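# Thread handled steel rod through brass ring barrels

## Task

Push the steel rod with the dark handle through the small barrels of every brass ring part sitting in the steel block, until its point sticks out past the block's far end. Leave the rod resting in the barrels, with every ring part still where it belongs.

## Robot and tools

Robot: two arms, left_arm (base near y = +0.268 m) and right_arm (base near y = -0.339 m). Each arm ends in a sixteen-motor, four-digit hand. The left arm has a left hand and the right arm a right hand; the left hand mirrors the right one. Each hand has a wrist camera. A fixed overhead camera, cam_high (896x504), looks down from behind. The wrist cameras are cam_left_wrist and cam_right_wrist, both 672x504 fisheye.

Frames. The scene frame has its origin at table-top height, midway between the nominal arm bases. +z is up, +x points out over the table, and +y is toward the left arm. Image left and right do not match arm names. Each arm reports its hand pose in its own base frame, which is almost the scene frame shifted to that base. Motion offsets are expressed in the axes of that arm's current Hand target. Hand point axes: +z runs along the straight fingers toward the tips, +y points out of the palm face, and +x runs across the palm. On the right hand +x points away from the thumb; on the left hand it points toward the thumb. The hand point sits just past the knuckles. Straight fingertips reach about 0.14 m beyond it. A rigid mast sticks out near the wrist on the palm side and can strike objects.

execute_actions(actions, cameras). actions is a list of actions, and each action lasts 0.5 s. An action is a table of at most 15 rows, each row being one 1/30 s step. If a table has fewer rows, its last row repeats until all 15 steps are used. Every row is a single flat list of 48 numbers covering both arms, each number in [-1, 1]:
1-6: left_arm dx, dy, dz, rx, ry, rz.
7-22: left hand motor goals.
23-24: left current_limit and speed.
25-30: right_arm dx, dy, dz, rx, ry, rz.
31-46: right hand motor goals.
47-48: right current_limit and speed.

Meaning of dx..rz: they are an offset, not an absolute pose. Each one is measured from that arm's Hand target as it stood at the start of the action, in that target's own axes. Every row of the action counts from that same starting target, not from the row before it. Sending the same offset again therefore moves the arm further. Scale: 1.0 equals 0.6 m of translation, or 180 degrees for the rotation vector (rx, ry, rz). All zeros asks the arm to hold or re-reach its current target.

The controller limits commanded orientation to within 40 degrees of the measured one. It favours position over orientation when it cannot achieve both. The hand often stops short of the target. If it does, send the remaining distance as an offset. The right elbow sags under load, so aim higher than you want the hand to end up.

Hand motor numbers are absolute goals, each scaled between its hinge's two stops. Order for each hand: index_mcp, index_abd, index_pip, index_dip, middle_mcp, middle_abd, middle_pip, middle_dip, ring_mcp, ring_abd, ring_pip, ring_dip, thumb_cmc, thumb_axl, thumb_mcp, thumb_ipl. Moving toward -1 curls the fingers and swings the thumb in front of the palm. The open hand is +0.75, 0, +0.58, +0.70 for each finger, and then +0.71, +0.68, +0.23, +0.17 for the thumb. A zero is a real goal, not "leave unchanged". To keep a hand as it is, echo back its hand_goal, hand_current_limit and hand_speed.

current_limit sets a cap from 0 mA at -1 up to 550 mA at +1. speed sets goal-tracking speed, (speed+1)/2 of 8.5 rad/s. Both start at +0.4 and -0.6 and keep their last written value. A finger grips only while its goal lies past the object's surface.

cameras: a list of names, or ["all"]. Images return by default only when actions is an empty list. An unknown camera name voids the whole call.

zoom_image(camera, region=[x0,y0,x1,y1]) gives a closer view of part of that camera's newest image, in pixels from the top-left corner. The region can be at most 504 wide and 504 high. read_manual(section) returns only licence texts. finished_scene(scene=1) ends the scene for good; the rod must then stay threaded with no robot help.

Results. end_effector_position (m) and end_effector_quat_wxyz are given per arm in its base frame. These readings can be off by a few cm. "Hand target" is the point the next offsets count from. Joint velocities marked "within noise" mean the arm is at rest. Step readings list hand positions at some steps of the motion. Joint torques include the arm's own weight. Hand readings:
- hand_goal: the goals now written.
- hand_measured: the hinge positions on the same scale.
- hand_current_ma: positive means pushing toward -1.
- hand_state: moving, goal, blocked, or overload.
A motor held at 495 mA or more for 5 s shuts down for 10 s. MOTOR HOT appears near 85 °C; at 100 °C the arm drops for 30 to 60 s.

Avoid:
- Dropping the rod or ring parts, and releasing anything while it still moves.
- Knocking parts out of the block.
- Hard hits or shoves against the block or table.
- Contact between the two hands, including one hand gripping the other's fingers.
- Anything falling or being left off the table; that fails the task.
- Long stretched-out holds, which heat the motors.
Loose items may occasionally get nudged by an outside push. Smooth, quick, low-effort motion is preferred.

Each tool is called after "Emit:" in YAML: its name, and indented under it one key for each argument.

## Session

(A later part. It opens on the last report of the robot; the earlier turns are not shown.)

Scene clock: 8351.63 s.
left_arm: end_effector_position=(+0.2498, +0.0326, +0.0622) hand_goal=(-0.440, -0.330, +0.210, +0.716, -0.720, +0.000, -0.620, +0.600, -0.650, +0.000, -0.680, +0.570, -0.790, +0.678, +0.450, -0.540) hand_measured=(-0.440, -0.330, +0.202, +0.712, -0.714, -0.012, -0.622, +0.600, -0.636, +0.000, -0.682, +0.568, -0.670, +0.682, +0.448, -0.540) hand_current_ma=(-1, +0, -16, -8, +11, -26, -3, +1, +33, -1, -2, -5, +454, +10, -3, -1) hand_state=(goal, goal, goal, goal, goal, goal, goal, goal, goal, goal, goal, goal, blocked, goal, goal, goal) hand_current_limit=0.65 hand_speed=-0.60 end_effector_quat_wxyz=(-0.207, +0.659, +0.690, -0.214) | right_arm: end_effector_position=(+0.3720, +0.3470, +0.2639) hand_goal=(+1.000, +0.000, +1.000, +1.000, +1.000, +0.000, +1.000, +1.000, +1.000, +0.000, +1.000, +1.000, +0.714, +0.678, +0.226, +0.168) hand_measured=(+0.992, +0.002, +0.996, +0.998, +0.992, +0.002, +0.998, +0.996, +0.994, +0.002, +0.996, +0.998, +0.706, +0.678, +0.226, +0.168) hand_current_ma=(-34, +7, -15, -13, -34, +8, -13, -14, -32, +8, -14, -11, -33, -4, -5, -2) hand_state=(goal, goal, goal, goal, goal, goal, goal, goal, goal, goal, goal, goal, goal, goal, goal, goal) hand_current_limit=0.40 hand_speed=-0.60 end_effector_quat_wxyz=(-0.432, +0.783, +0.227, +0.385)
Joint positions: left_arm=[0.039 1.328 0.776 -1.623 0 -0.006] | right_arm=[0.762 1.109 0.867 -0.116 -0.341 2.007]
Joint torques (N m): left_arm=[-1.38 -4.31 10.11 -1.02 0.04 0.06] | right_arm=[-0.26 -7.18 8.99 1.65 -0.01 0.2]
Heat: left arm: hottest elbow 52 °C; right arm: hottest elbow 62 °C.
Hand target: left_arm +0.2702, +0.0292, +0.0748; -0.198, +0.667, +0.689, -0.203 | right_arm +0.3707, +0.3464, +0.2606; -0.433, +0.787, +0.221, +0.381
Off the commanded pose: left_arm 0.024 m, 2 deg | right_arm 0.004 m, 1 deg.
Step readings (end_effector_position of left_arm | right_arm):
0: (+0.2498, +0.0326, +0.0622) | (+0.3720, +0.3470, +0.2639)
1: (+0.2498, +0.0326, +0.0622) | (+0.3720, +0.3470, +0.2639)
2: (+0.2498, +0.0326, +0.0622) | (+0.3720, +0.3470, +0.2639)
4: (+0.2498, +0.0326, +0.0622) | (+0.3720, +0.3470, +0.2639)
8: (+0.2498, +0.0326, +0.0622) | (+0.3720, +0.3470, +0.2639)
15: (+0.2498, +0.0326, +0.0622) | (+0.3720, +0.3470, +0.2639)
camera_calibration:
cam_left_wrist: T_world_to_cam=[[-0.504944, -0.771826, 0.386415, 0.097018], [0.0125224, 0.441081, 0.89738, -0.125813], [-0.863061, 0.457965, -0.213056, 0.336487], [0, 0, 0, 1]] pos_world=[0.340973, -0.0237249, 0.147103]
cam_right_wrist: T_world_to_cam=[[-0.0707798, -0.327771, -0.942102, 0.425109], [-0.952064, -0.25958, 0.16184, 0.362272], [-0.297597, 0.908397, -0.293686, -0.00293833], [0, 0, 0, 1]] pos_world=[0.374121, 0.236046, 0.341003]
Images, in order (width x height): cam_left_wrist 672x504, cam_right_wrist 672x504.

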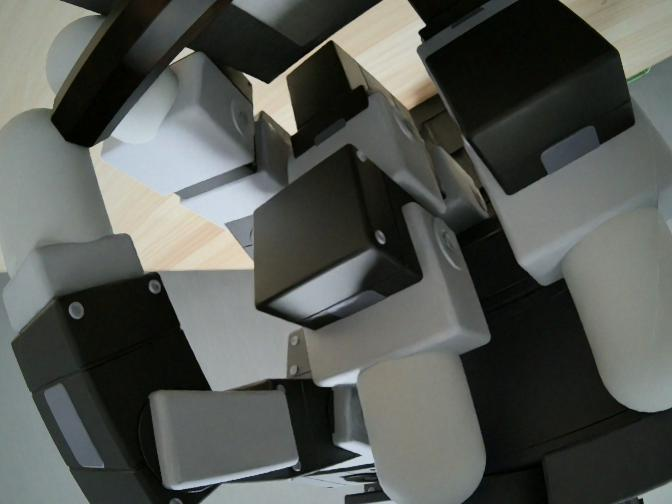

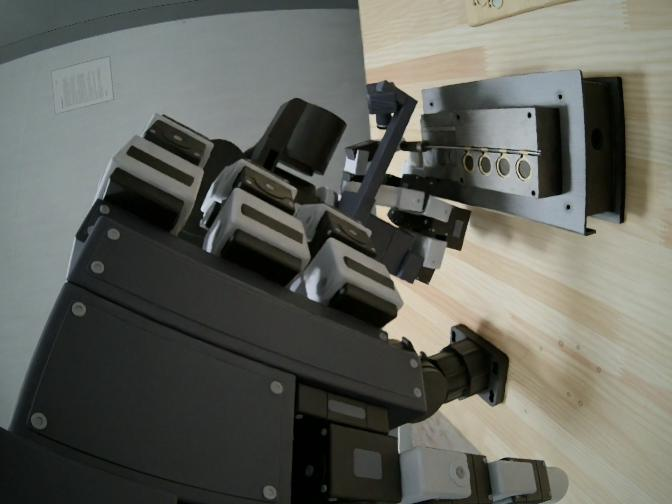

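Emit:
execute_actions:
  actions:
    - [[0,0,0,0,0,0,-0.44,-0.33,0.21,0.715,-0.72,0,-0.62,0.6,-0.65,0,-0.68,0.57,-0.65,0.678,0.45,-0.54,0.65,-0.6,0,0,0,0,0,0,1,0,1,1,1,0,1,1,1,0,1,1,0.714,0.678,0.226,0.168,0.4,-0.6],[0,0,0,0,0,0,-0.47,-0.33,0.21,0.715,-0.72,0,-0.62,0.6,-0.65,0,-0.68,0.57,-0.61,0.678,0.45,-0.54,0.65,-0.6,0,0,0,0,0,0,1,0,1,1,1,0,1,1,1,0,1,1,0.714,0.678,0.226,0.168,0.4,-0.6],[0,0,0,0,0,0,-0.49,-0.33,0.21,0.715,-0.72,0,-0.62,0.6,-0.65,0,-0.68,0.57,-0.61,0.678,0.45,-0.54,0.65,-0.6,0,0,0,0,0,0,1,0,1,1,1,0,1,1,1,0,1,1,0.714,0.678,0.226,0.168,0.4,-0.6],[0,0,0,0,0,0,-0.505,-0.33,0.21,0.715,-0.72,0,-0.62,0.6,-0.65,0,-0.68,0.57,-0.61,0.678,0.45,-0.54,0.65,-0.6,0,0,0,0,0,0,1,0,1,1,1,0,1,1,1,0,1,1,0.714,0.678,0.226,0.168,0.4,-0.6],[0,0,0,0,0,0,-0.52,-0.33,0.21,0.715,-0.72,0,-0.62,0.6,-0.65,0,-0.68,0.57,-0.61,0.678,0.45,-0.54,0.65,-0.6,0,0,0,0,0,0,1,0,1,1,1,0,1,1,1,0,1,1,0.714,0.678,0.226,0.168,0.4,-0.6]]
  cameras: ["cam_left_wrist","cam_right_wrist"]

Emit:
zoom_image:
  camera: "cam_left_wrist"
  region: [0, 0, 300, 400]

Emit:
zoom_image:
  camera: "cam_right_wrist"
  region: [405, 130, 465, 170]

Emit:
zoom_image:
  camera: "cam_right_wrist"
  region: [455, 140, 545, 190]

Scene clock: 8372.83 s.
left_arm: end_effector_position=(+0.2498, +0.0326, +0.0622) hand_goal=(-0.520, -0.330, +0.210, +0.716, -0.720, +0.000, -0.620, +0.600, -0.650, +0.000, -0.680, +0.570, -0.610, +0.678, +0.450, -0.540) hand_measured=(-0.500, -0.330, +0.210, +0.714, -0.714, -0.002, -0.620, +0.600, -0.636, +0.000, -0.682, +0.568, -0.612, +0.680, +0.448, -0.540) hand_current_ma=(+56, +0, +1, -2, +13, -4, -1, +1, +33, -1, -2, -5, -2, +4, -3, -1) hand_state=(blocked, goal, goal, goal, goal, goal, goal, goal, goal, goal, goal, goal, goal, goal, goal, goal) hand_current_limit=0.65 hand_speed=-0.60 end_effector_quat_wxyz=(-0.207, +0.659, +0.690, -0.214) | right_arm: end_effector_position=(+0.3720, +0.3470, +0.2639) hand_goal=(+1.000, +0.000, +1.000, +1.000, +1.000, +0.000, +1.000, +1.000, +1.000, +0.000, +1.000, +1.000, +0.714, +0.678, +0.226, +0.168) hand_measured=(+0.992, +0.002, +0.996, +0.998, +0.992, +0.002, +0.998, +0.996, +0.994, +0.002, +0.996, +0.998, +0.706, +0.678, +0.226, +0.168) hand_current_ma=(-34, +7, -15, -13, -34, +8, -13, -14, -32, +8, -14, -11, -33, -4, -5, -2) hand_state=(goal, goal, goal, goal, goal, goal, goal, goal, goal, goal, goal, goal, goal, goal, goal, goal) hand_current_limit=0.40 hand_speed=-0.60 end_effector_quat_wxyz=(-0.432, +0.783, +0.227, +0.385)
Joint positions: left_arm=[0.039 1.328 0.776 -1.623 0 -0.006] | right_arm=[0.762 1.109 0.867 -0.116 -0.341 2.007]
Joint torques (N m): left_arm=[-1.38 -4.07 10.1 -1.02 0.01 0.05] | right_arm=[-0.21 -7.18 8.99 1.66 -0.01 0.2]
Heat: left arm: hottest elbow 52 °C; right arm: hottest elbow 62 °C.
Hand target: left_arm +0.2702, +0.0292, +0.0749; -0.198, +0.667, +0.689, -0.203 | right_arm +0.3707, +0.3464, +0.2606; -0.433, +0.787, +0.221, +0.381
Off the commanded pose: left_arm 0.024 m, 2 deg | right_arm 0.004 m, 1 deg.
Step readings (end_effector_position of left_arm | right_arm):
0: (+0.2498, +0.0326, +0.0622) | (+0.3720, +0.3470, +0.2639)
1: (+0.2498, +0.0326, +0.0622) | (+0.3720, +0.3470, +0.2639)
2: (+0.2498, +0.0326, +0.0622) | (+0.3720, +0.3470, +0.2639)
4: (+0.2498, +0.0326, +0.0622) | (+0.3720, +0.3470, +0.2639)
8: (+0.2498, +0.0326, +0.0622) | (+0.3720, +0.3470, +0.2639)
15: (+0.2498, +0.0326, +0.0622) | (+0.3720, +0.3470, +0.2639)
camera_calibration:
cam_left_wrist: T_world_to_cam=[[-0.504944, -0.771826, 0.386415, 0.097018], [0.0125224, 0.441081, 0.89738, -0.125813], [-0.863061, 0.457965, -0.213056, 0.336487], [0, 0, 0, 1]] pos_world=[0.340973, -0.0237249, 0.147103]
cam_right_wrist: T_world_to_cam=[[-0.0707798, -0.327771, -0.942102, 0.425109], [-0.952064, -0.25958, 0.16184, 0.362272], [-0.297597, 0.908397, -0.293686, -0.00293833], [0, 0, 0, 1]] pos_world=[0.374121, 0.236046, 0.341003]
Images, in order (width x height): cam_left_wrist 672x504, cam_right_wrist 672x504.

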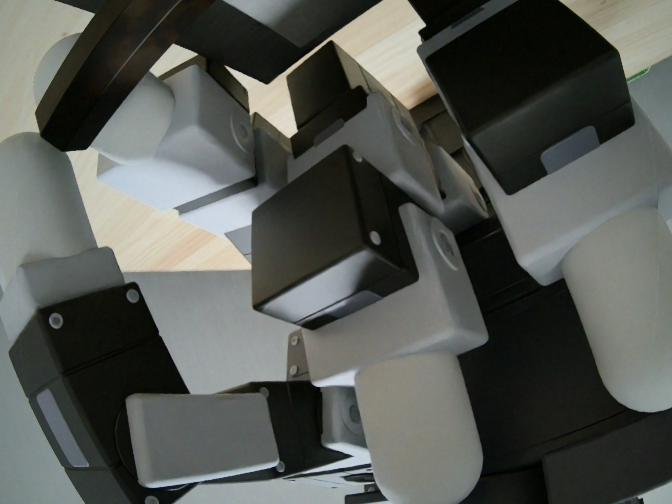

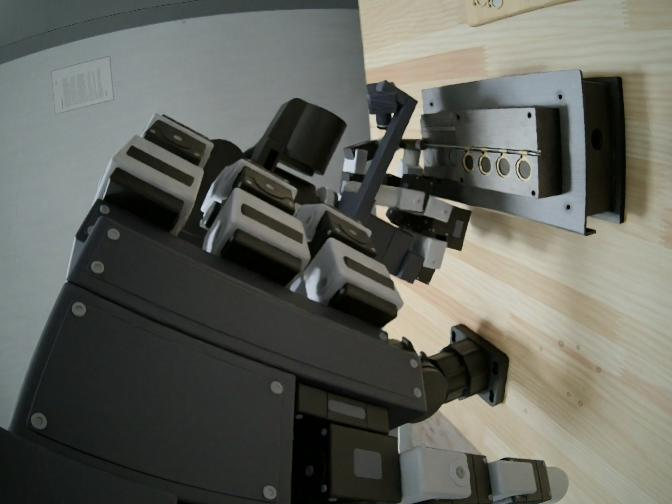

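Scaled by 1.260 from the camera's 672x504 image, which has a finer 960x720 frame.

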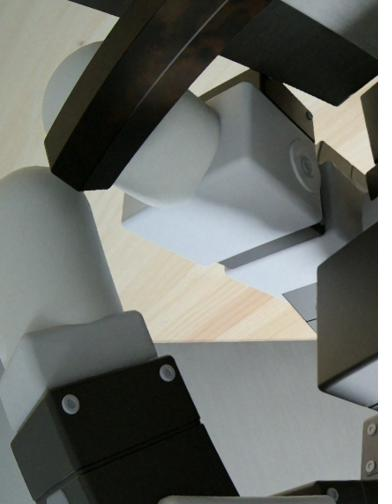

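Scaled by 8.400 from the camera's 672x504 image, which has a finer 960x720 frame.

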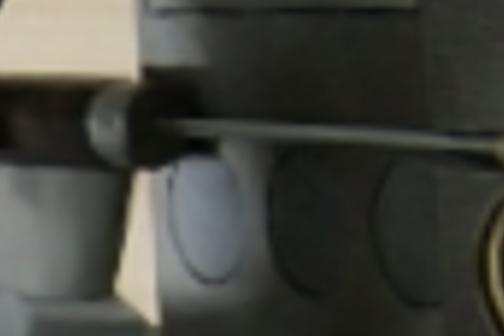

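Scaled by 5.600 from the camera's 672x504 image, which has a finer 960x720 frame.

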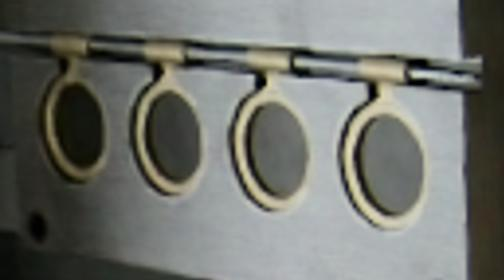

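Emit:
execute_actions:
  actions: []
  cameras: ["cam_right_wrist","cam_left_wrist"]

Emit:
zoom_image:
  camera: "cam_right_wrist"
  region: [510, 142, 546, 162]

Emit:
zoom_image:
  camera: "cam_right_wrist"
  region: [405, 130, 465, 170]

Emit:
zoom_image:
  camera: "cam_left_wrist"
  region: [0, 0, 300, 400]

Scene clock: 8399.70 s.
left_arm: end_effector_position=(+0.2498, +0.0326, +0.0622) hand_goal=(-0.520, -0.330, +0.210, +0.716, -0.720, +0.000, -0.620, +0.600, -0.650, +0.000, -0.680, +0.570, -0.610, +0.678, +0.450, -0.540) hand_measured=(-0.500, -0.330, +0.210, +0.714, -0.714, -0.002, -0.620, +0.600, -0.636, +0.000, -0.682, +0.568, -0.612, +0.680, +0.448, -0.540) hand_current_ma=(+56, +0, +1, -2, +13, -4, -1, +1, +33, -1, -2, -5, -2, +4, -3, -1) hand_state=(blocked, goal, goal, goal, goal, goal, goal, goal, goal, goal, goal, goal, goal, goal, goal, goal) hand_current_limit=0.65 hand_speed=-0.60 end_effector_quat_wxyz=(-0.207, +0.659, +0.690, -0.214) | right_arm: end_effector_position=(+0.3720, +0.3470, +0.2639) hand_goal=(+1.000, +0.000, +1.000, +1.000, +1.000, +0.000, +1.000, +1.000, +1.000, +0.000, +1.000, +1.000, +0.714, +0.678, +0.226, +0.168) hand_measured=(+0.992, +0.002, +0.996, +0.998, +0.992, +0.002, +0.998, +0.996, +0.994, +0.002, +0.996, +0.998, +0.706, +0.678, +0.226, +0.168) hand_current_ma=(-34, +7, -15, -13, -34, +8, -13, -14, -32, +8, -14, -11, -33, -4, -5, -2) hand_state=(goal, goal, goal, goal, goal, goal, goal, goal, goal, goal, goal, goal, goal, goal, goal, goal) hand_current_limit=0.40 hand_speed=-0.60 end_effector_quat_wxyz=(-0.432, +0.783, +0.227, +0.385)
Joint positions: left_arm=[0.039 1.328 0.776 -1.623 0 -0.006] | right_arm=[0.762 1.109 0.867 -0.116 -0.341 2.007]
Joint velocities: within noise
Joint torques (N m): left_arm=[-1.32 -4.37 10.02 -1.11 0.06 0.05] | right_arm=[-0.26 -7.18 8.99 1.65 0 0.21]
Heat: left arm: hottest elbow 52 °C; right arm: hottest elbow 62 °C.
Hand target: left_arm +0.2702, +0.0292, +0.0749; -0.198, +0.667, +0.689, -0.203 | right_arm +0.3707, +0.3464, +0.2606; -0.433, +0.787, +0.221, +0.381
Off the commanded pose: left_arm 0.024 m, 2 deg | right_arm 0.004 m, 1 deg.
camera_calibration:
cam_left_wrist: T_world_to_cam=[[-0.504944, -0.771826, 0.386415, 0.097018], [0.0125224, 0.441081, 0.89738, -0.125813], [-0.863061, 0.457965, -0.213056, 0.336487], [0, 0, 0, 1]] pos_world=[0.340973, -0.0237249, 0.147103]
cam_right_wrist: T_world_to_cam=[[-0.0707798, -0.327771, -0.942102, 0.425109], [-0.952064, -0.25958, 0.16184, 0.362272], [-0.297597, 0.908397, -0.293686, -0.00293833], [0, 0, 0, 1]] pos_world=[0.374121, 0.236046, 0.341003]
Images, in order (width x height): cam_left_wrist 672x504, cam_right_wrist 672x504.

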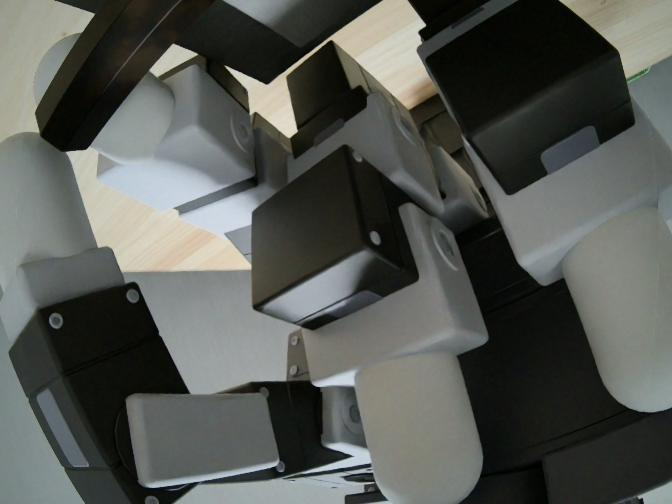

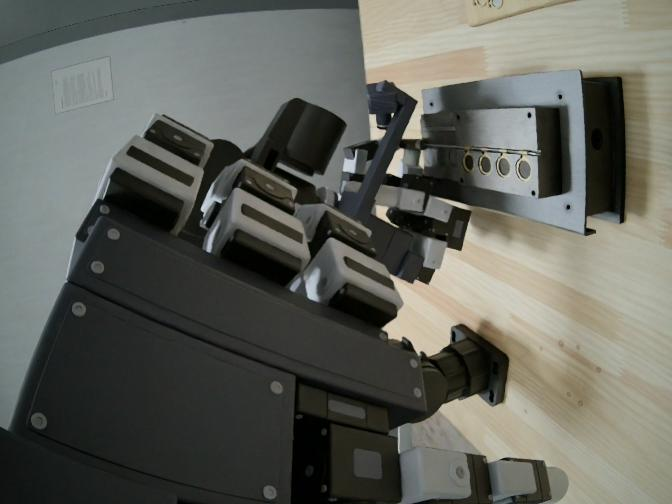

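Scaled by 14.000 from the camera's 672x504 image, which has a finer 960x720 frame.

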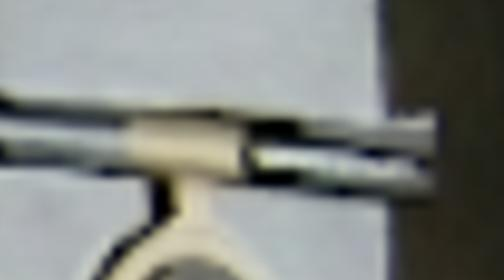

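Scaled by 8.400 from the camera's 672x504 image, which has a finer 960x720 frame.

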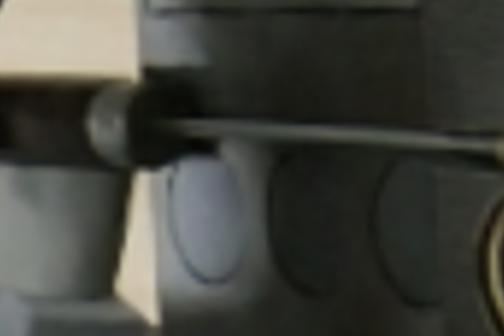

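Scaled by 1.260 from the camera's 672x504 image, which has a finer 960x720 frame.

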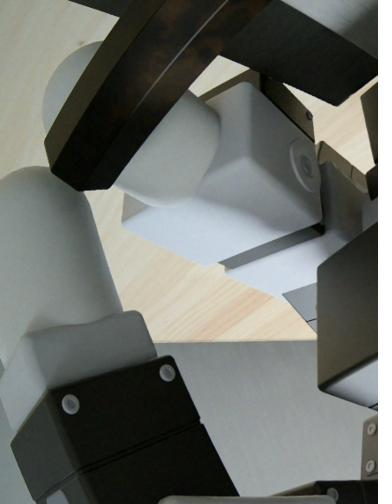

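Emit:
execute_actions:
  actions:
    - [[-0.00996,-0.0003,0.0002,0,0,0,-0.52,-0.33,0.21,0.715,-0.72,0,-0.62,0.6,-0.65,0,-0.68,0.57,-0.62,0.678,0.45,-0.54,0.65,-0.6,0,0,0,0,0,0,1,0,1,1,1,0,1,1,1,0,1,1,0.714,0.678,0.226,0.168,0.4,-0.6]]
  cameras: ["cam_right_wrist","cam_left_wrist"]

Emit:
zoom_image:
  camera: "cam_right_wrist"
  region: [510, 142, 546, 162]

Emit:
zoom_image:
  camera: "cam_right_wrist"
  region: [405, 130, 465, 170]

Emit:
zoom_image:
  camera: "cam_left_wrist"
  region: [0, 0, 300, 400]

Scene clock: 8407.90 s.
left_arm: end_effector_position=(+0.2497, +0.0305, +0.0624) hand_goal=(-0.520, -0.330, +0.210, +0.716, -0.720, +0.000, -0.620, +0.600, -0.650, +0.000, -0.680, +0.570, -0.620, +0.678, +0.450, -0.540) hand_measured=(-0.500, -0.314, +0.212, +0.714, -0.714, -0.002, -0.620, +0.600, -0.636, +0.000, -0.682, +0.568, -0.618, +0.680, +0.448, -0.540) hand_current_ma=(+56, +33, +3, -2, +13, -4, -1, +1, +33, -1, -2, -5, +5, +4, -3, -1) hand_state=(blocked, goal, goal, goal, goal, goal, goal, goal, goal, goal, goal, goal, goal, goal, goal, goal) hand_current_limit=0.65 hand_speed=-0.60 end_effector_quat_wxyz=(-0.209, +0.656, +0.694, -0.212) | right_arm: end_effector_position=(+0.3720, +0.3470, +0.2639) hand_goal=(+1.000, +0.000, +1.000, +1.000, +1.000, +0.000, +1.000, +1.000, +1.000, +0.000, +1.000, +1.000, +0.714, +0.678, +0.226, +0.168) hand_measured=(+0.992, +0.002, +0.996, +0.998, +0.992, +0.002, +0.998, +0.996, +0.994, +0.002, +0.996, +0.998, +0.706, +0.678, +0.226, +0.168) hand_current_ma=(-34, +7, -15, -13, -34, +8, -13, -14, -32, +8, -14, -11, -33, -4, -5, -2) hand_state=(goal, goal, goal, goal, goal, goal, goal, goal, goal, goal, goal, goal, goal, goal, goal, goal) hand_current_limit=0.40 hand_speed=-0.60 end_effector_quat_wxyz=(-0.432, +0.783, +0.227, +0.385)
Joint positions: left_arm=[0.028 1.328 0.776 -1.623 0.005 -0.027] | right_arm=[0.762 1.109 0.867 -0.116 -0.341 2.007]
Joint torques (N m): left_arm=[-1.9 -3.9 10.03 -1.05 0.26 0.15] | right_arm=[-0.26 -7.24 8.99 1.65 -0.01 0.21]
Heat: left arm: hottest elbow 52 °C; right arm: hottest elbow 62 °C.
Hand target: left_arm +0.2702, +0.0232, +0.0748; -0.198, +0.667, +0.689, -0.203 | right_arm +0.3707, +0.3464, +0.2606; -0.433, +0.787, +0.221, +0.381
Off the commanded pose: left_arm 0.025 m, 2 deg | right_arm 0.004 m, 1 deg.
Step readings (end_effector_position of left_arm | right_arm):
0: (+0.2498, +0.0326, +0.0622) | (+0.3720, +0.3470, +0.2639)
1: (+0.2498, +0.0324, +0.0622) | (+0.3720, +0.3470, +0.2639)
2: (+0.2498, +0.0321, +0.0622) | (+0.3720, +0.3470, +0.2639)
4: (+0.2498, +0.0313, +0.0622) | (+0.3720, +0.3470, +0.2639)
8: (+0.2498, +0.0306, +0.0623) | (+0.3720, +0.3470, +0.2639)
15: (+0.2497, +0.0305, +0.0624) | (+0.3720, +0.3470, +0.2639)
camera_calibration:
cam_left_wrist: T_world_to_cam=[[-0.49866, -0.778749, 0.380643, 0.0942031], [0.00923911, 0.434337, 0.900703, -0.124295], [-0.866749, 0.452661, -0.209391, 0.338207], [0, 0, 0, 1]] pos_world=[0.341264, -0.0257467, 0.146913]
cam_right_wrist: T_world_to_cam=[[-0.0707798, -0.327771, -0.942102, 0.425109], [-0.952064, -0.25958, 0.16184, 0.362272], [-0.297597, 0.908397, -0.293686, -0.00293833], [0, 0, 0, 1]] pos_world=[0.374121, 0.236046, 0.341003]
Images, in order (width x height): cam_left_wrist 672x504, cam_right_wrist 672x504.

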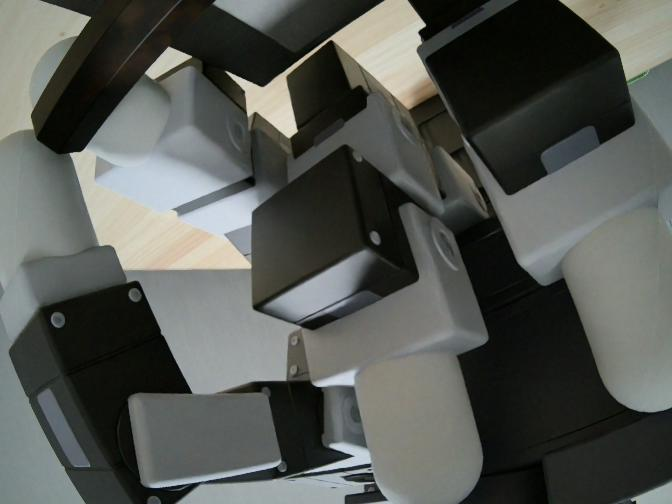

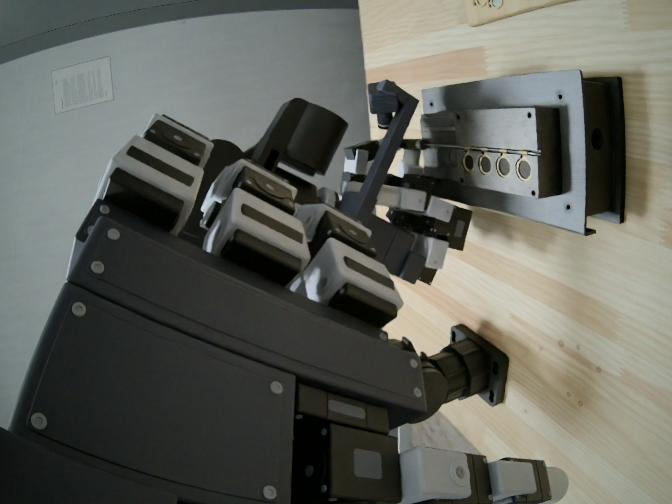

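Scaled by 14.000 from the camera's 672x504 image, which has a finer 960x720 frame.

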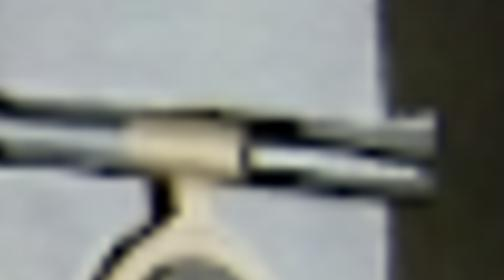

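Scaled by 8.400 from the camera's 672x504 image, which has a finer 960x720 frame.

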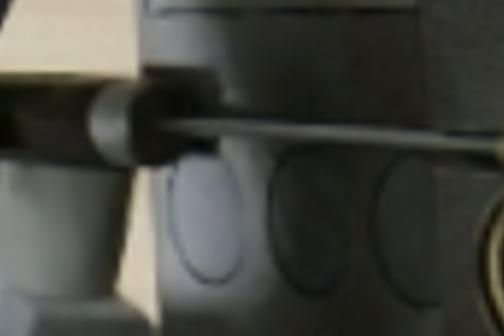

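Scaled by 1.260 from the camera's 672x504 image, which has a finer 960x720 frame.

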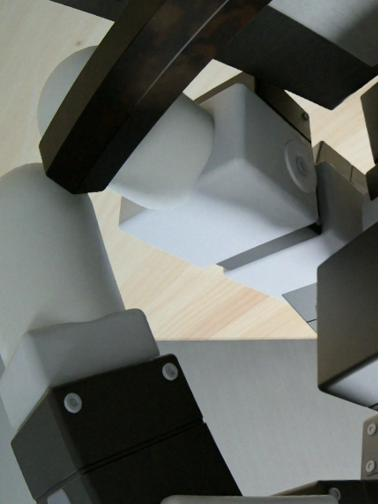

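Emit:
execute_actions:
  actions:
    - [[0,0,0,0,0,0,-0.52,-0.38,0.21,0.715,-0.72,0,-0.62,0.6,-0.65,0,-0.68,0.57,-0.65,0.678,0.45,-0.54,0.65,-0.6,0,0,0,0,0,0,1,0,1,1,1,0,1,1,1,0,1,1,0.714,0.678,0.226,0.168,0.4,-0.6]]
  cameras: ["cam_right_wrist","cam_left_wrist"]

Emit:
zoom_image:
  camera: "cam_right_wrist"
  region: [510, 142, 546, 162]

Emit:
zoom_image:
  camera: "cam_right_wrist"
  region: [405, 130, 465, 170]

Emit:
zoom_image:
  camera: "cam_left_wrist"
  region: [0, 0, 300, 400]

Scene clock: 8418.70 s.
left_arm: end_effector_position=(+0.2495, +0.0309, +0.0624) hand_goal=(-0.520, -0.380, +0.210, +0.716, -0.720, +0.000, -0.620, +0.600, -0.650, +0.000, -0.680, +0.570, -0.650, +0.678, +0.450, -0.540) hand_measured=(-0.500, -0.324, +0.214, +0.716, -0.714, -0.002, -0.620, +0.600, -0.636, +0.000, -0.682, +0.568, -0.642, +0.680, +0.448, -0.540) hand_current_ma=(+56, +156, +5, -1, +13, -4, -1, +1, +33, -1, -2, -5, +19, +4, -3, -1) hand_state=(blocked, blocked, goal, goal, goal, goal, goal, goal, goal, goal, goal, goal, goal, goal, goal, goal) hand_current_limit=0.65 hand_speed=-0.60 end_effector_quat_wxyz=(-0.209, +0.654, +0.695, -0.212) | right_arm: end_effector_position=(+0.3720, +0.3470, +0.2639) hand_goal=(+1.000, +0.000, +1.000, +1.000, +1.000, +0.000, +1.000, +1.000, +1.000, +0.000, +1.000, +1.000, +0.714, +0.678, +0.226, +0.168) hand_measured=(+0.992, +0.002, +0.996, +0.998, +0.992, +0.002, +0.998, +0.996, +0.994, +0.002, +0.996, +0.998, +0.706, +0.678, +0.226, +0.168) hand_current_ma=(-34, +7, -15, -13, -34, +8, -13, -14, -32, +8, -14, -11, -33, -4, -5, -2) hand_state=(goal, goal, goal, goal, goal, goal, goal, goal, goal, goal, goal, goal, goal, goal, goal, goal) hand_current_limit=0.40 hand_speed=-0.60 end_effector_quat_wxyz=(-0.432, +0.783, +0.227, +0.385)
Joint positions: left_arm=[0.028 1.328 0.776 -1.623 0.005 -0.031] | right_arm=[0.762 1.109 0.867 -0.116 -0.341 2.007]
Joint torques (N m): left_arm=[-2.08 -4.19 10.09 -1.17 0.24 0.13] | right_arm=[-0.26 -7.18 8.99 1.65 -0.01 0.21]
Heat: left arm: hottest elbow 52 °C; right arm: hottest elbow 62 °C.
Hand target: left_arm +0.2702, +0.0232, +0.0748; -0.198, +0.667, +0.689, -0.203 | right_arm +0.3707, +0.3464, +0.2606; -0.433, +0.787, +0.221, +0.381
Off the commanded pose: left_arm 0.025 m, 2 deg | right_arm 0.004 m, 1 deg.
Step readings (end_effector_position of left_arm | right_arm):
0: (+0.2497, +0.0305, +0.0624) | (+0.3720, +0.3470, +0.2639)
1: (+0.2497, +0.0305, +0.0624) | (+0.3720, +0.3470, +0.2639)
2: (+0.2496, +0.0306, +0.0624) | (+0.3720, +0.3470, +0.2639)
4: (+0.2496, +0.0308, +0.0623) | (+0.3720, +0.3470, +0.2639)
8: (+0.2495, +0.0309, +0.0624) | (+0.3720, +0.3470, +0.2639)
15: (+0.2495, +0.0309, +0.0624) | (+0.3720, +0.3470, +0.2639)
camera_calibration:
cam_left_wrist: T_world_to_cam=[[-0.495555, -0.781594, 0.378862, 0.0940021], [0.00809424, 0.432012, 0.901831, -0.12412], [-0.868539, 0.449974, -0.207759, 0.338352], [0, 0, 0, 1]] pos_world=[0.34146, -0.0251568, 0.146617]
cam_right_wrist: T_world_to_cam=[[-0.0707798, -0.327771, -0.942102, 0.425109], [-0.952064, -0.25958, 0.16184, 0.362272], [-0.297597, 0.908397, -0.293686, -0.00293833], [0, 0, 0, 1]] pos_world=[0.374121, 0.236046, 0.341003]
Images, in order (width x height): cam_left_wrist 672x504, cam_right_wrist 672x504.

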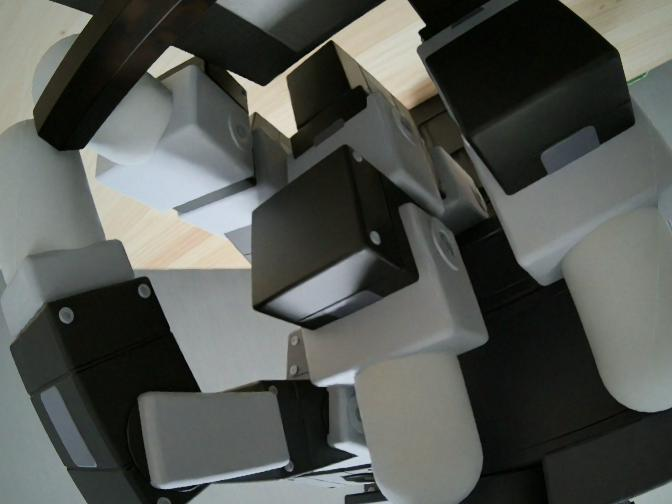

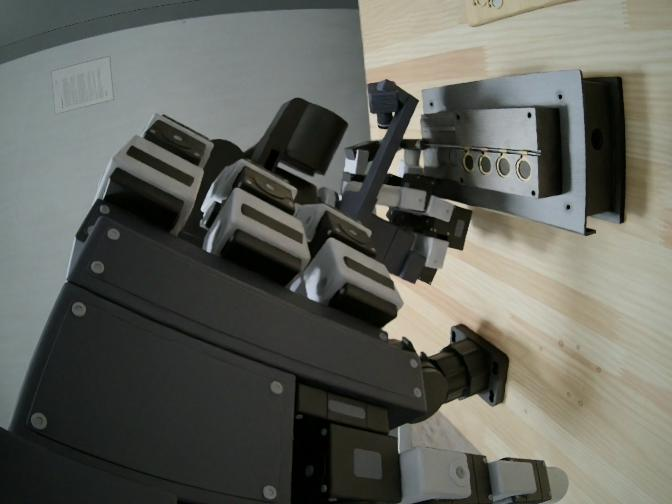

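Scaled by 14.000 from the camera's 672x504 image, which has a finer 960x720 frame.

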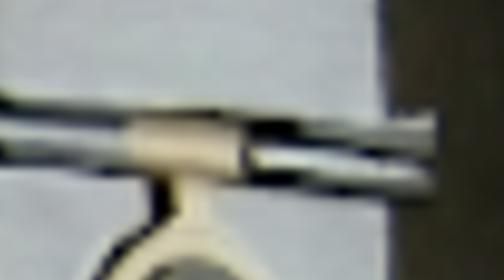

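Scaled by 8.400 from the camera's 672x504 image, which has a finer 960x720 frame.

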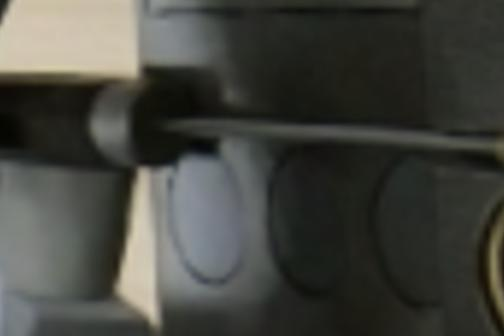

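Scaled by 1.260 from the camera's 672x504 image, which has a finer 960x720 frame.

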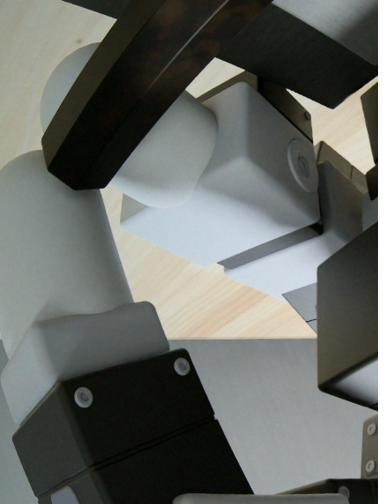

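Emit:
execute_actions:
  actions:
    - [[0,0,0,0,0,0,-0.52,-0.39,0.21,0.715,-0.72,0,-0.62,0.6,-0.65,0,-0.68,0.57,-0.68,0.678,0.45,-0.54,0.65,-0.6,0,0,0,0,0,0,1,0,1,1,1,0,1,1,1,0,1,1,0.714,0.678,0.226,0.168,0.4,-0.6]]
  cameras: ["cam_right_wrist","cam_left_wrist"]

Emit:
zoom_image:
  camera: "cam_right_wrist"
  region: [405, 130, 465, 170]

Emit:
zoom_image:
  camera: "cam_left_wrist"
  region: [0, 0, 300, 400]

Scene clock: 8427.17 s.
left_arm: end_effector_position=(+0.2495, +0.0312, +0.0624) hand_goal=(-0.520, -0.390, +0.210, +0.716, -0.720, +0.000, -0.620, +0.600, -0.650, +0.000, -0.680, +0.570, -0.680, +0.678, +0.450, -0.540) hand_measured=(-0.500, -0.330, +0.214, +0.716, -0.714, -0.002, -0.620, +0.600, -0.636, +0.000, -0.682, +0.568, -0.650, +0.680, +0.448, -0.540) hand_current_ma=(+56, +169, +9, +0, +13, -4, -1, +1, +33, -1, -2, -5, +86, +4, -3, -1) hand_state=(blocked, blocked, goal, goal, goal, goal, goal, goal, goal, goal, goal, goal, blocked, goal, goal, goal) hand_current_limit=0.65 hand_speed=-0.60 end_effector_quat_wxyz=(-0.210, +0.653, +0.696, -0.212) | right_arm: end_effector_position=(+0.3720, +0.3470, +0.2639) hand_goal=(+1.000, +0.000, +1.000, +1.000, +1.000, +0.000, +1.000, +1.000, +1.000, +0.000, +1.000, +1.000, +0.714, +0.678, +0.226, +0.168) hand_measured=(+0.992, +0.002, +0.996, +0.998, +0.992, +0.002, +0.998, +0.996, +0.994, +0.002, +0.996, +0.998, +0.706, +0.678, +0.226, +0.168) hand_current_ma=(-34, +7, -15, -13, -34, +8, -13, -14, -32, +8, -14, -11, -33, -4, -5, -2) hand_state=(goal, goal, goal, goal, goal, goal, goal, goal, goal, goal, goal, goal, goal, goal, goal, goal) hand_current_limit=0.40 hand_speed=-0.60 end_effector_quat_wxyz=(-0.432, +0.783, +0.227, +0.385)
Joint positions: left_arm=[0.028 1.328 0.776 -1.623 0.005 -0.034] | right_arm=[0.762 1.109 0.867 -0.116 -0.341 2.007]
Joint torques (N m): left_arm=[-1.73 -4.25 10.14 -1.09 0.28 0.15] | right_arm=[-0.26 -7.18 9.01 1.65 0 0.21]
Heat: left arm: hottest elbow 52 °C; right arm: hottest elbow 62 °C.
Hand target: left_arm +0.2702, +0.0232, +0.0748; -0.198, +0.667, +0.689, -0.203 | right_arm +0.3707, +0.3464, +0.2606; -0.433, +0.787, +0.221, +0.381
Off the commanded pose: left_arm 0.025 m, 2 deg | right_arm 0.004 m, 1 deg.
Step readings (end_effector_position of left_arm | right_arm):
0: (+0.2495, +0.0309, +0.0624) | (+0.3720, +0.3470, +0.2639)
1: (+0.2495, +0.0309, +0.0624) | (+0.3720, +0.3470, +0.2639)
2: (+0.2495, +0.0309, +0.0624) | (+0.3720, +0.3470, +0.2639)
4: (+0.2495, +0.0311, +0.0624) | (+0.3720, +0.3470, +0.2639)
8: (+0.2495, +0.0312, +0.0624) | (+0.3720, +0.3470, +0.2639)
15: (+0.2495, +0.0312, +0.0624) | (+0.3720, +0.3470, +0.2639)
camera_calibration:
cam_left_wrist: T_world_to_cam=[[-0.493937, -0.783314, 0.377419, 0.0938465], [0.00728634, 0.430322, 0.902646, -0.124135], [-0.869467, 0.448601, -0.206845, 0.338367], [0, 0, 0, 1]] pos_world=[0.341458, -0.0248624, 0.14662]
cam_right_wrist: T_world_to_cam=[[-0.0707798, -0.327771, -0.942102, 0.425109], [-0.952064, -0.25958, 0.16184, 0.362272], [-0.297597, 0.908397, -0.293686, -0.00293833], [0, 0, 0, 1]] pos_world=[0.374121, 0.236046, 0.341003]
Images, in order (width x height): cam_left_wrist 672x504, cam_right_wrist 672x504.

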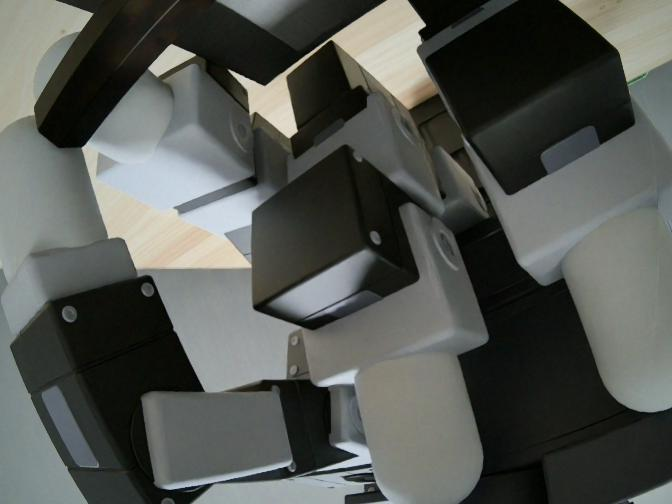

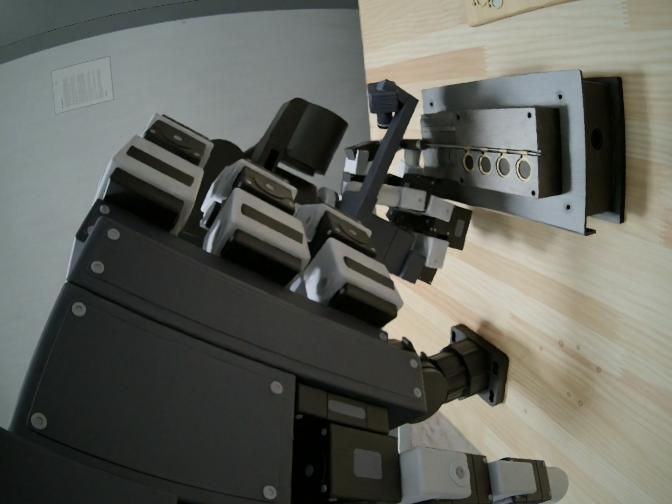

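Scaled by 8.400 from the camera's 672x504 image, which has a finer 960x720 frame.

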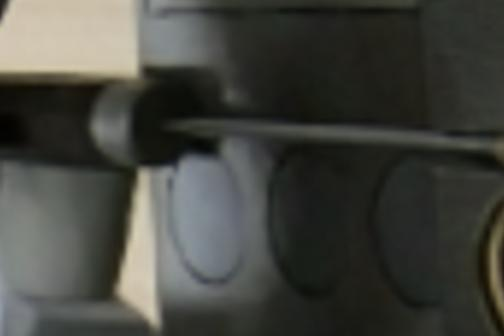

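Scaled by 1.260 from the camera's 672x504 image, which has a finer 960x720 frame.

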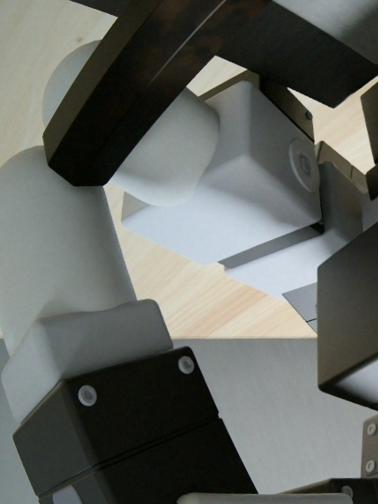

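Emit:
execute_actions:
  actions:
    - [[-0.00996,-0.0003,0.0002,0,0,0,-0.52,-0.42,0.21,0.715,-0.72,0,-0.62,0.6,-0.65,0,-0.68,0.57,-0.72,0.678,0.45,-0.54,0.65,-0.6,0,0,0,0,0,0,1,0,1,1,1,0,1,1,1,0,1,1,0.714,0.678,0.226,0.168,0.4,-0.6]]
  cameras: ["cam_right_wrist","cam_left_wrist"]

Emit:
zoom_image:
  camera: "cam_right_wrist"
  region: [405, 130, 465, 170]

Emit:
zoom_image:
  camera: "cam_right_wrist"
  region: [510, 142, 546, 162]

Emit:
zoom_image:
  camera: "cam_left_wrist"
  region: [0, 0, 300, 400]

Scene clock: 8435.53 s.
left_arm: end_effector_position=(+0.2490, +0.0310, +0.0628) hand_goal=(-0.520, -0.420, +0.210, +0.716, -0.720, +0.000, -0.620, +0.600, -0.650, +0.000, -0.680, +0.570, -0.720, +0.678, +0.450, -0.540) hand_measured=(-0.500, -0.340, +0.216, +0.716, -0.714, -0.006, -0.622, +0.600, -0.636, +0.000, -0.682, +0.568, -0.660, +0.680, +0.448, -0.540) hand_current_ma=(+56, +239, +12, +0, +13, -10, -3, +1, +33, -1, -2, -5, +207, +4, -3, -1) hand_state=(blocked, blocked, goal, goal, goal, goal, goal, goal, goal, goal, goal, goal, blocked, goal, goal, goal) hand_current_limit=0.65 hand_speed=-0.60 end_effector_quat_wxyz=(-0.214, +0.646, +0.703, -0.208) | right_arm: end_effector_position=(+0.3720, +0.3470, +0.2639) hand_goal=(+1.000, +0.000, +1.000, +1.000, +1.000, +0.000, +1.000, +1.000, +1.000, +0.000, +1.000, +1.000, +0.714, +0.678, +0.226, +0.168) hand_measured=(+0.992, +0.002, +0.996, +0.998, +0.992, +0.002, +0.998, +0.996, +0.994, +0.002, +0.996, +0.998, +0.706, +0.678, +0.226, +0.168) hand_current_ma=(-34, +7, -15, -13, -34, +8, -13, -14, -32, +8, -14, -11, -33, -4, -5, -2) hand_state=(goal, goal, goal, goal, goal, goal, goal, goal, goal, goal, goal, goal, goal, goal, goal, goal) hand_current_limit=0.40 hand_speed=-0.60 end_effector_quat_wxyz=(-0.432, +0.783, +0.227, +0.385)
Joint positions: left_arm=[0.018 1.329 0.776 -1.623 0.007 -0.065] | right_arm=[0.762 1.109 0.867 -0.116 -0.341 2.007]
Joint torques (N m): left_arm=[-2.61 -4.25 10.02 -1.07 0.6 0.23] | right_arm=[-0.26 -7.24 8.98 1.65 0 0.21]
Heat: left arm: hottest elbow 52 °C; right arm: hottest elbow 62 °C.
Hand target: left_arm +0.2702, +0.0172, +0.0748; -0.197, +0.667, +0.689, -0.203 | right_arm +0.3707, +0.3464, +0.2606; -0.433, +0.787, +0.221, +0.381
Off the commanded pose: left_arm 0.028 m, 4 deg | right_arm 0.004 m, 1 deg.
Step readings (end_effector_position of left_arm | right_arm):
0: (+0.2495, +0.0312, +0.0624) | (+0.3720, +0.3470, +0.2639)
1: (+0.2495, +0.0312, +0.0624) | (+0.3720, +0.3470, +0.2639)
2: (+0.2494, +0.0314, +0.0624) | (+0.3720, +0.3470, +0.2639)
4: (+0.2493, +0.0313, +0.0625) | (+0.3720, +0.3470, +0.2639)
8: (+0.2491, +0.0311, +0.0626) | (+0.3720, +0.3470, +0.2639)
15: (+0.2490, +0.0311, +0.0627) | (+0.3720, +0.3470, +0.2639)
camera_calibration:
cam_left_wrist: T_world_to_cam=[[-0.48041, -0.797556, 0.364844, 0.0912072], [0.00110566, 0.415442, 0.909619, -0.12278], [-0.877043, 0.437393, -0.198701, 0.339877], [0, 0, 0, 1]] pos_world=[0.342039, -0.0249088, 0.145941]
cam_right_wrist: T_world_to_cam=[[-0.0707798, -0.327771, -0.942102, 0.425109], [-0.952064, -0.25958, 0.16184, 0.362272], [-0.297597, 0.908397, -0.293686, -0.00293833], [0, 0, 0, 1]] pos_world=[0.374121, 0.236046, 0.341003]
Images, in order (width x height): cam_left_wrist 672x504, cam_right_wrist 672x504.

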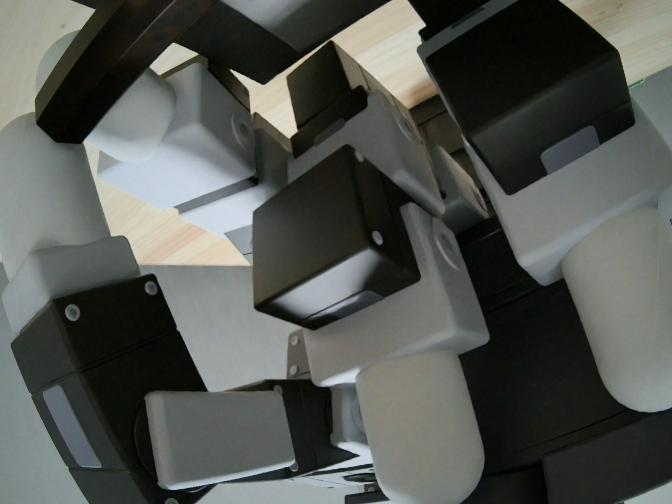

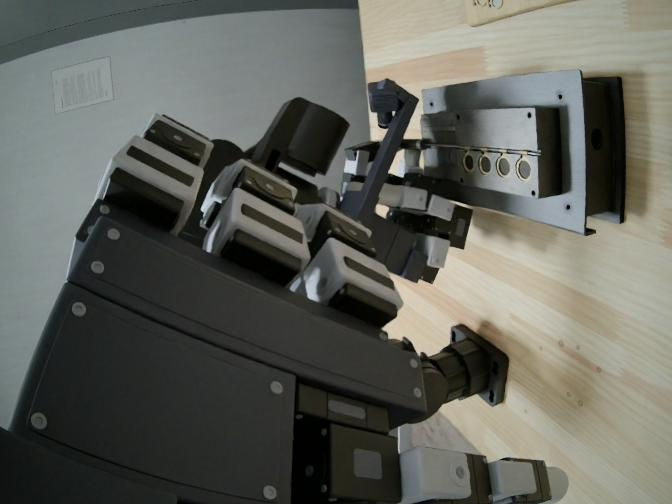

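Scaled by 8.400 from the camera's 672x504 image, which has a finer 960x720 frame.

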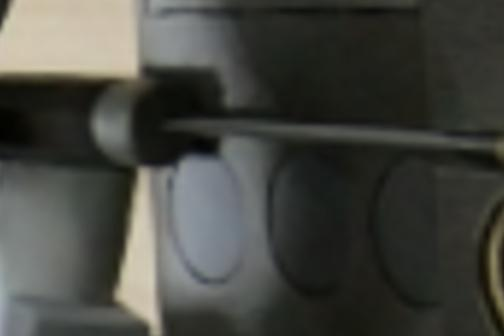

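Scaled by 14.000 from the camera's 672x504 image, which has a finer 960x720 frame.

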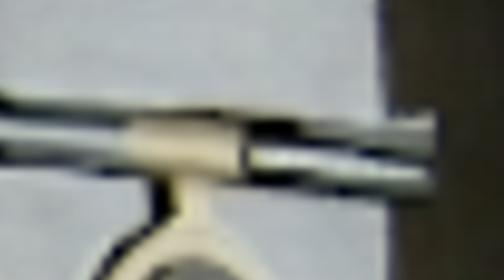

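Scaled by 1.260 from the camera's 672x504 image, which has a finer 960x720 frame.

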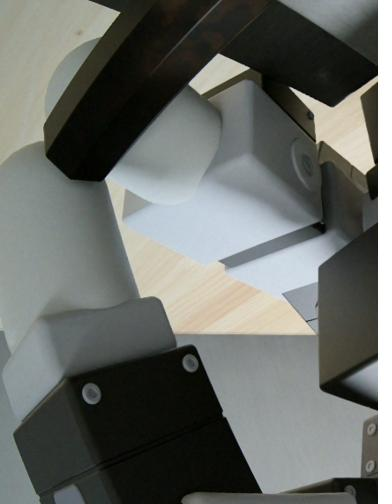

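Emit:
zoom_image:
  camera: "cam_right_wrist"
  region: [455, 140, 545, 190]

Emit:
zoom_image:
  camera: "cam_right_wrist"
  region: [458, 140, 494, 160]

Scaled by 5.600 from the camera's 672x504 image, which has a finer 960x720 frame.

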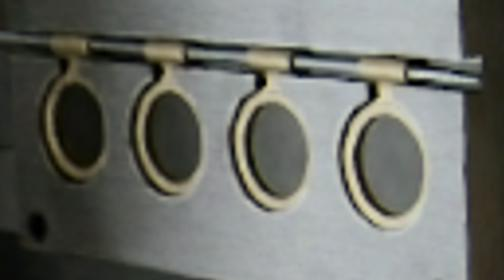

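Scaled by 14.000 from the camera's 672x504 image, which has a finer 960x720 frame.

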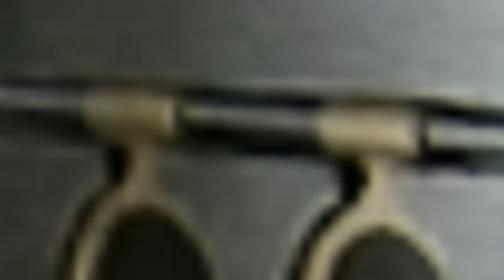

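Emit:
execute_actions:
  actions:
    - [[0.0003,-0.0084,0.0055,0,0,0,-0.52,-0.36,0.21,0.715,-0.72,0,-0.62,0.6,-0.65,0,-0.68,0.57,-0.66,0.678,0.45,-0.54,0.65,-0.6,0,0,0,0,0,0,1,0,1,1,1,0,1,1,1,0,1,1,0.714,0.678,0.226,0.168,0.4,-0.6]]
  cameras: ["cam_right_wrist"]

Emit:
zoom_image:
  camera: "cam_right_wrist"
  region: [405, 130, 465, 170]

Scene clock: 8452.13 s.
left_arm: end_effector_position=(+0.2488, +0.0302, +0.0628) hand_goal=(-0.520, -0.360, +0.210, +0.716, -0.720, +0.000, -0.620, +0.600, -0.650, +0.000, -0.680, +0.570, -0.660, +0.678, +0.450, -0.540) hand_measured=(-0.500, -0.324, +0.216, +0.716, -0.714, -0.006, -0.620, +0.600, -0.636, +0.000, -0.682, +0.568, -0.650, +0.680, +0.448, -0.540) hand_current_ma=(+56, +88, +12, +0, +13, -10, -1, +1, +33, -1, -2, -5, +24, +4, -2, +0) hand_state=(blocked, blocked, goal, goal, goal, goal, goal, goal, goal, goal, goal, goal, goal, goal, goal, goal) hand_current_limit=0.65 hand_speed=-0.60 end_effector_quat_wxyz=(-0.213, +0.645, +0.703, -0.209) | right_arm: end_effector_position=(+0.3720, +0.3470, +0.2639) hand_goal=(+1.000, +0.000, +1.000, +1.000, +1.000, +0.000, +1.000, +1.000, +1.000, +0.000, +1.000, +1.000, +0.714, +0.678, +0.226, +0.168) hand_measured=(+0.992, +0.002, +0.996, +0.998, +0.992, +0.002, +0.998, +0.996, +0.994, +0.002, +0.996, +0.998, +0.706, +0.678, +0.226, +0.168) hand_current_ma=(-34, +7, -15, -13, -34, +8, -13, -14, -32, +8, -14, -11, -33, -4, -5, -2) hand_state=(goal, goal, goal, goal, goal, goal, goal, goal, goal, goal, goal, goal, goal, goal, goal, goal) hand_current_limit=0.40 hand_speed=-0.60 end_effector_quat_wxyz=(-0.432, +0.783, +0.227, +0.385)
Joint positions: left_arm=[0.016 1.329 0.776 -1.624 0.009 -0.067] | right_arm=[0.762 1.109 0.867 -0.116 -0.341 2.007]
Joint torques (N m): left_arm=[-2.61 -5.66 8.92 -1.1 0.54 0.27] | right_arm=[-0.32 -7.18 8.98 1.63 -0.01 0.21]
Heat: left arm: hottest elbow 52 °C; right arm: hottest elbow 62 °C.
Hand target: left_arm +0.2641, +0.0172, +0.0748; -0.197, +0.667, +0.689, -0.203 | right_arm +0.3707, +0.3464, +0.2606; -0.433, +0.787, +0.221, +0.381
Off the commanded pose: left_arm 0.023 m, 4 deg | right_arm 0.004 m, 1 deg.
Step readings (end_effector_position of left_arm | right_arm):
0: (+0.2490, +0.0310, +0.0628) | (+0.3720, +0.3470, +0.2639)
1: (+0.2490, +0.0310, +0.0628) | (+0.3720, +0.3470, +0.2639)
2: (+0.2490, +0.0308, +0.0627) | (+0.3720, +0.3470, +0.2639)
4: (+0.2488, +0.0302, +0.0628) | (+0.3720, +0.3470, +0.2639)
8: (+0.2488, +0.0302, +0.0628) | (+0.3720, +0.3470, +0.2639)
15: (+0.2488, +0.0302, +0.0628) | (+0.3720, +0.3470, +0.2639)
camera_calibration:
cam_right_wrist: T_world_to_cam=[[-0.0707798, -0.327771, -0.942102, 0.425109], [-0.952064, -0.25958, 0.16184, 0.362272], [-0.297597, 0.908397, -0.293686, -0.00293833], [0, 0, 0, 1]] pos_world=[0.374121, 0.236046, 0.341003]
Images, in order (width x height): cam_right_wrist 672x504.

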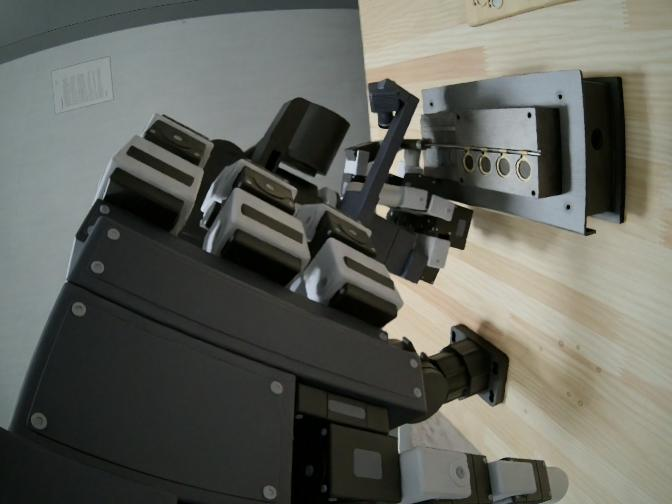

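Scaled by 8.400 from the camera's 672x504 image, which has a finer 960x720 frame.

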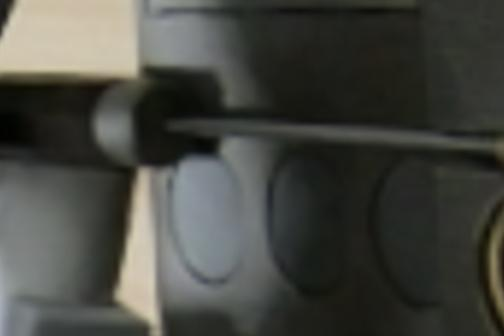

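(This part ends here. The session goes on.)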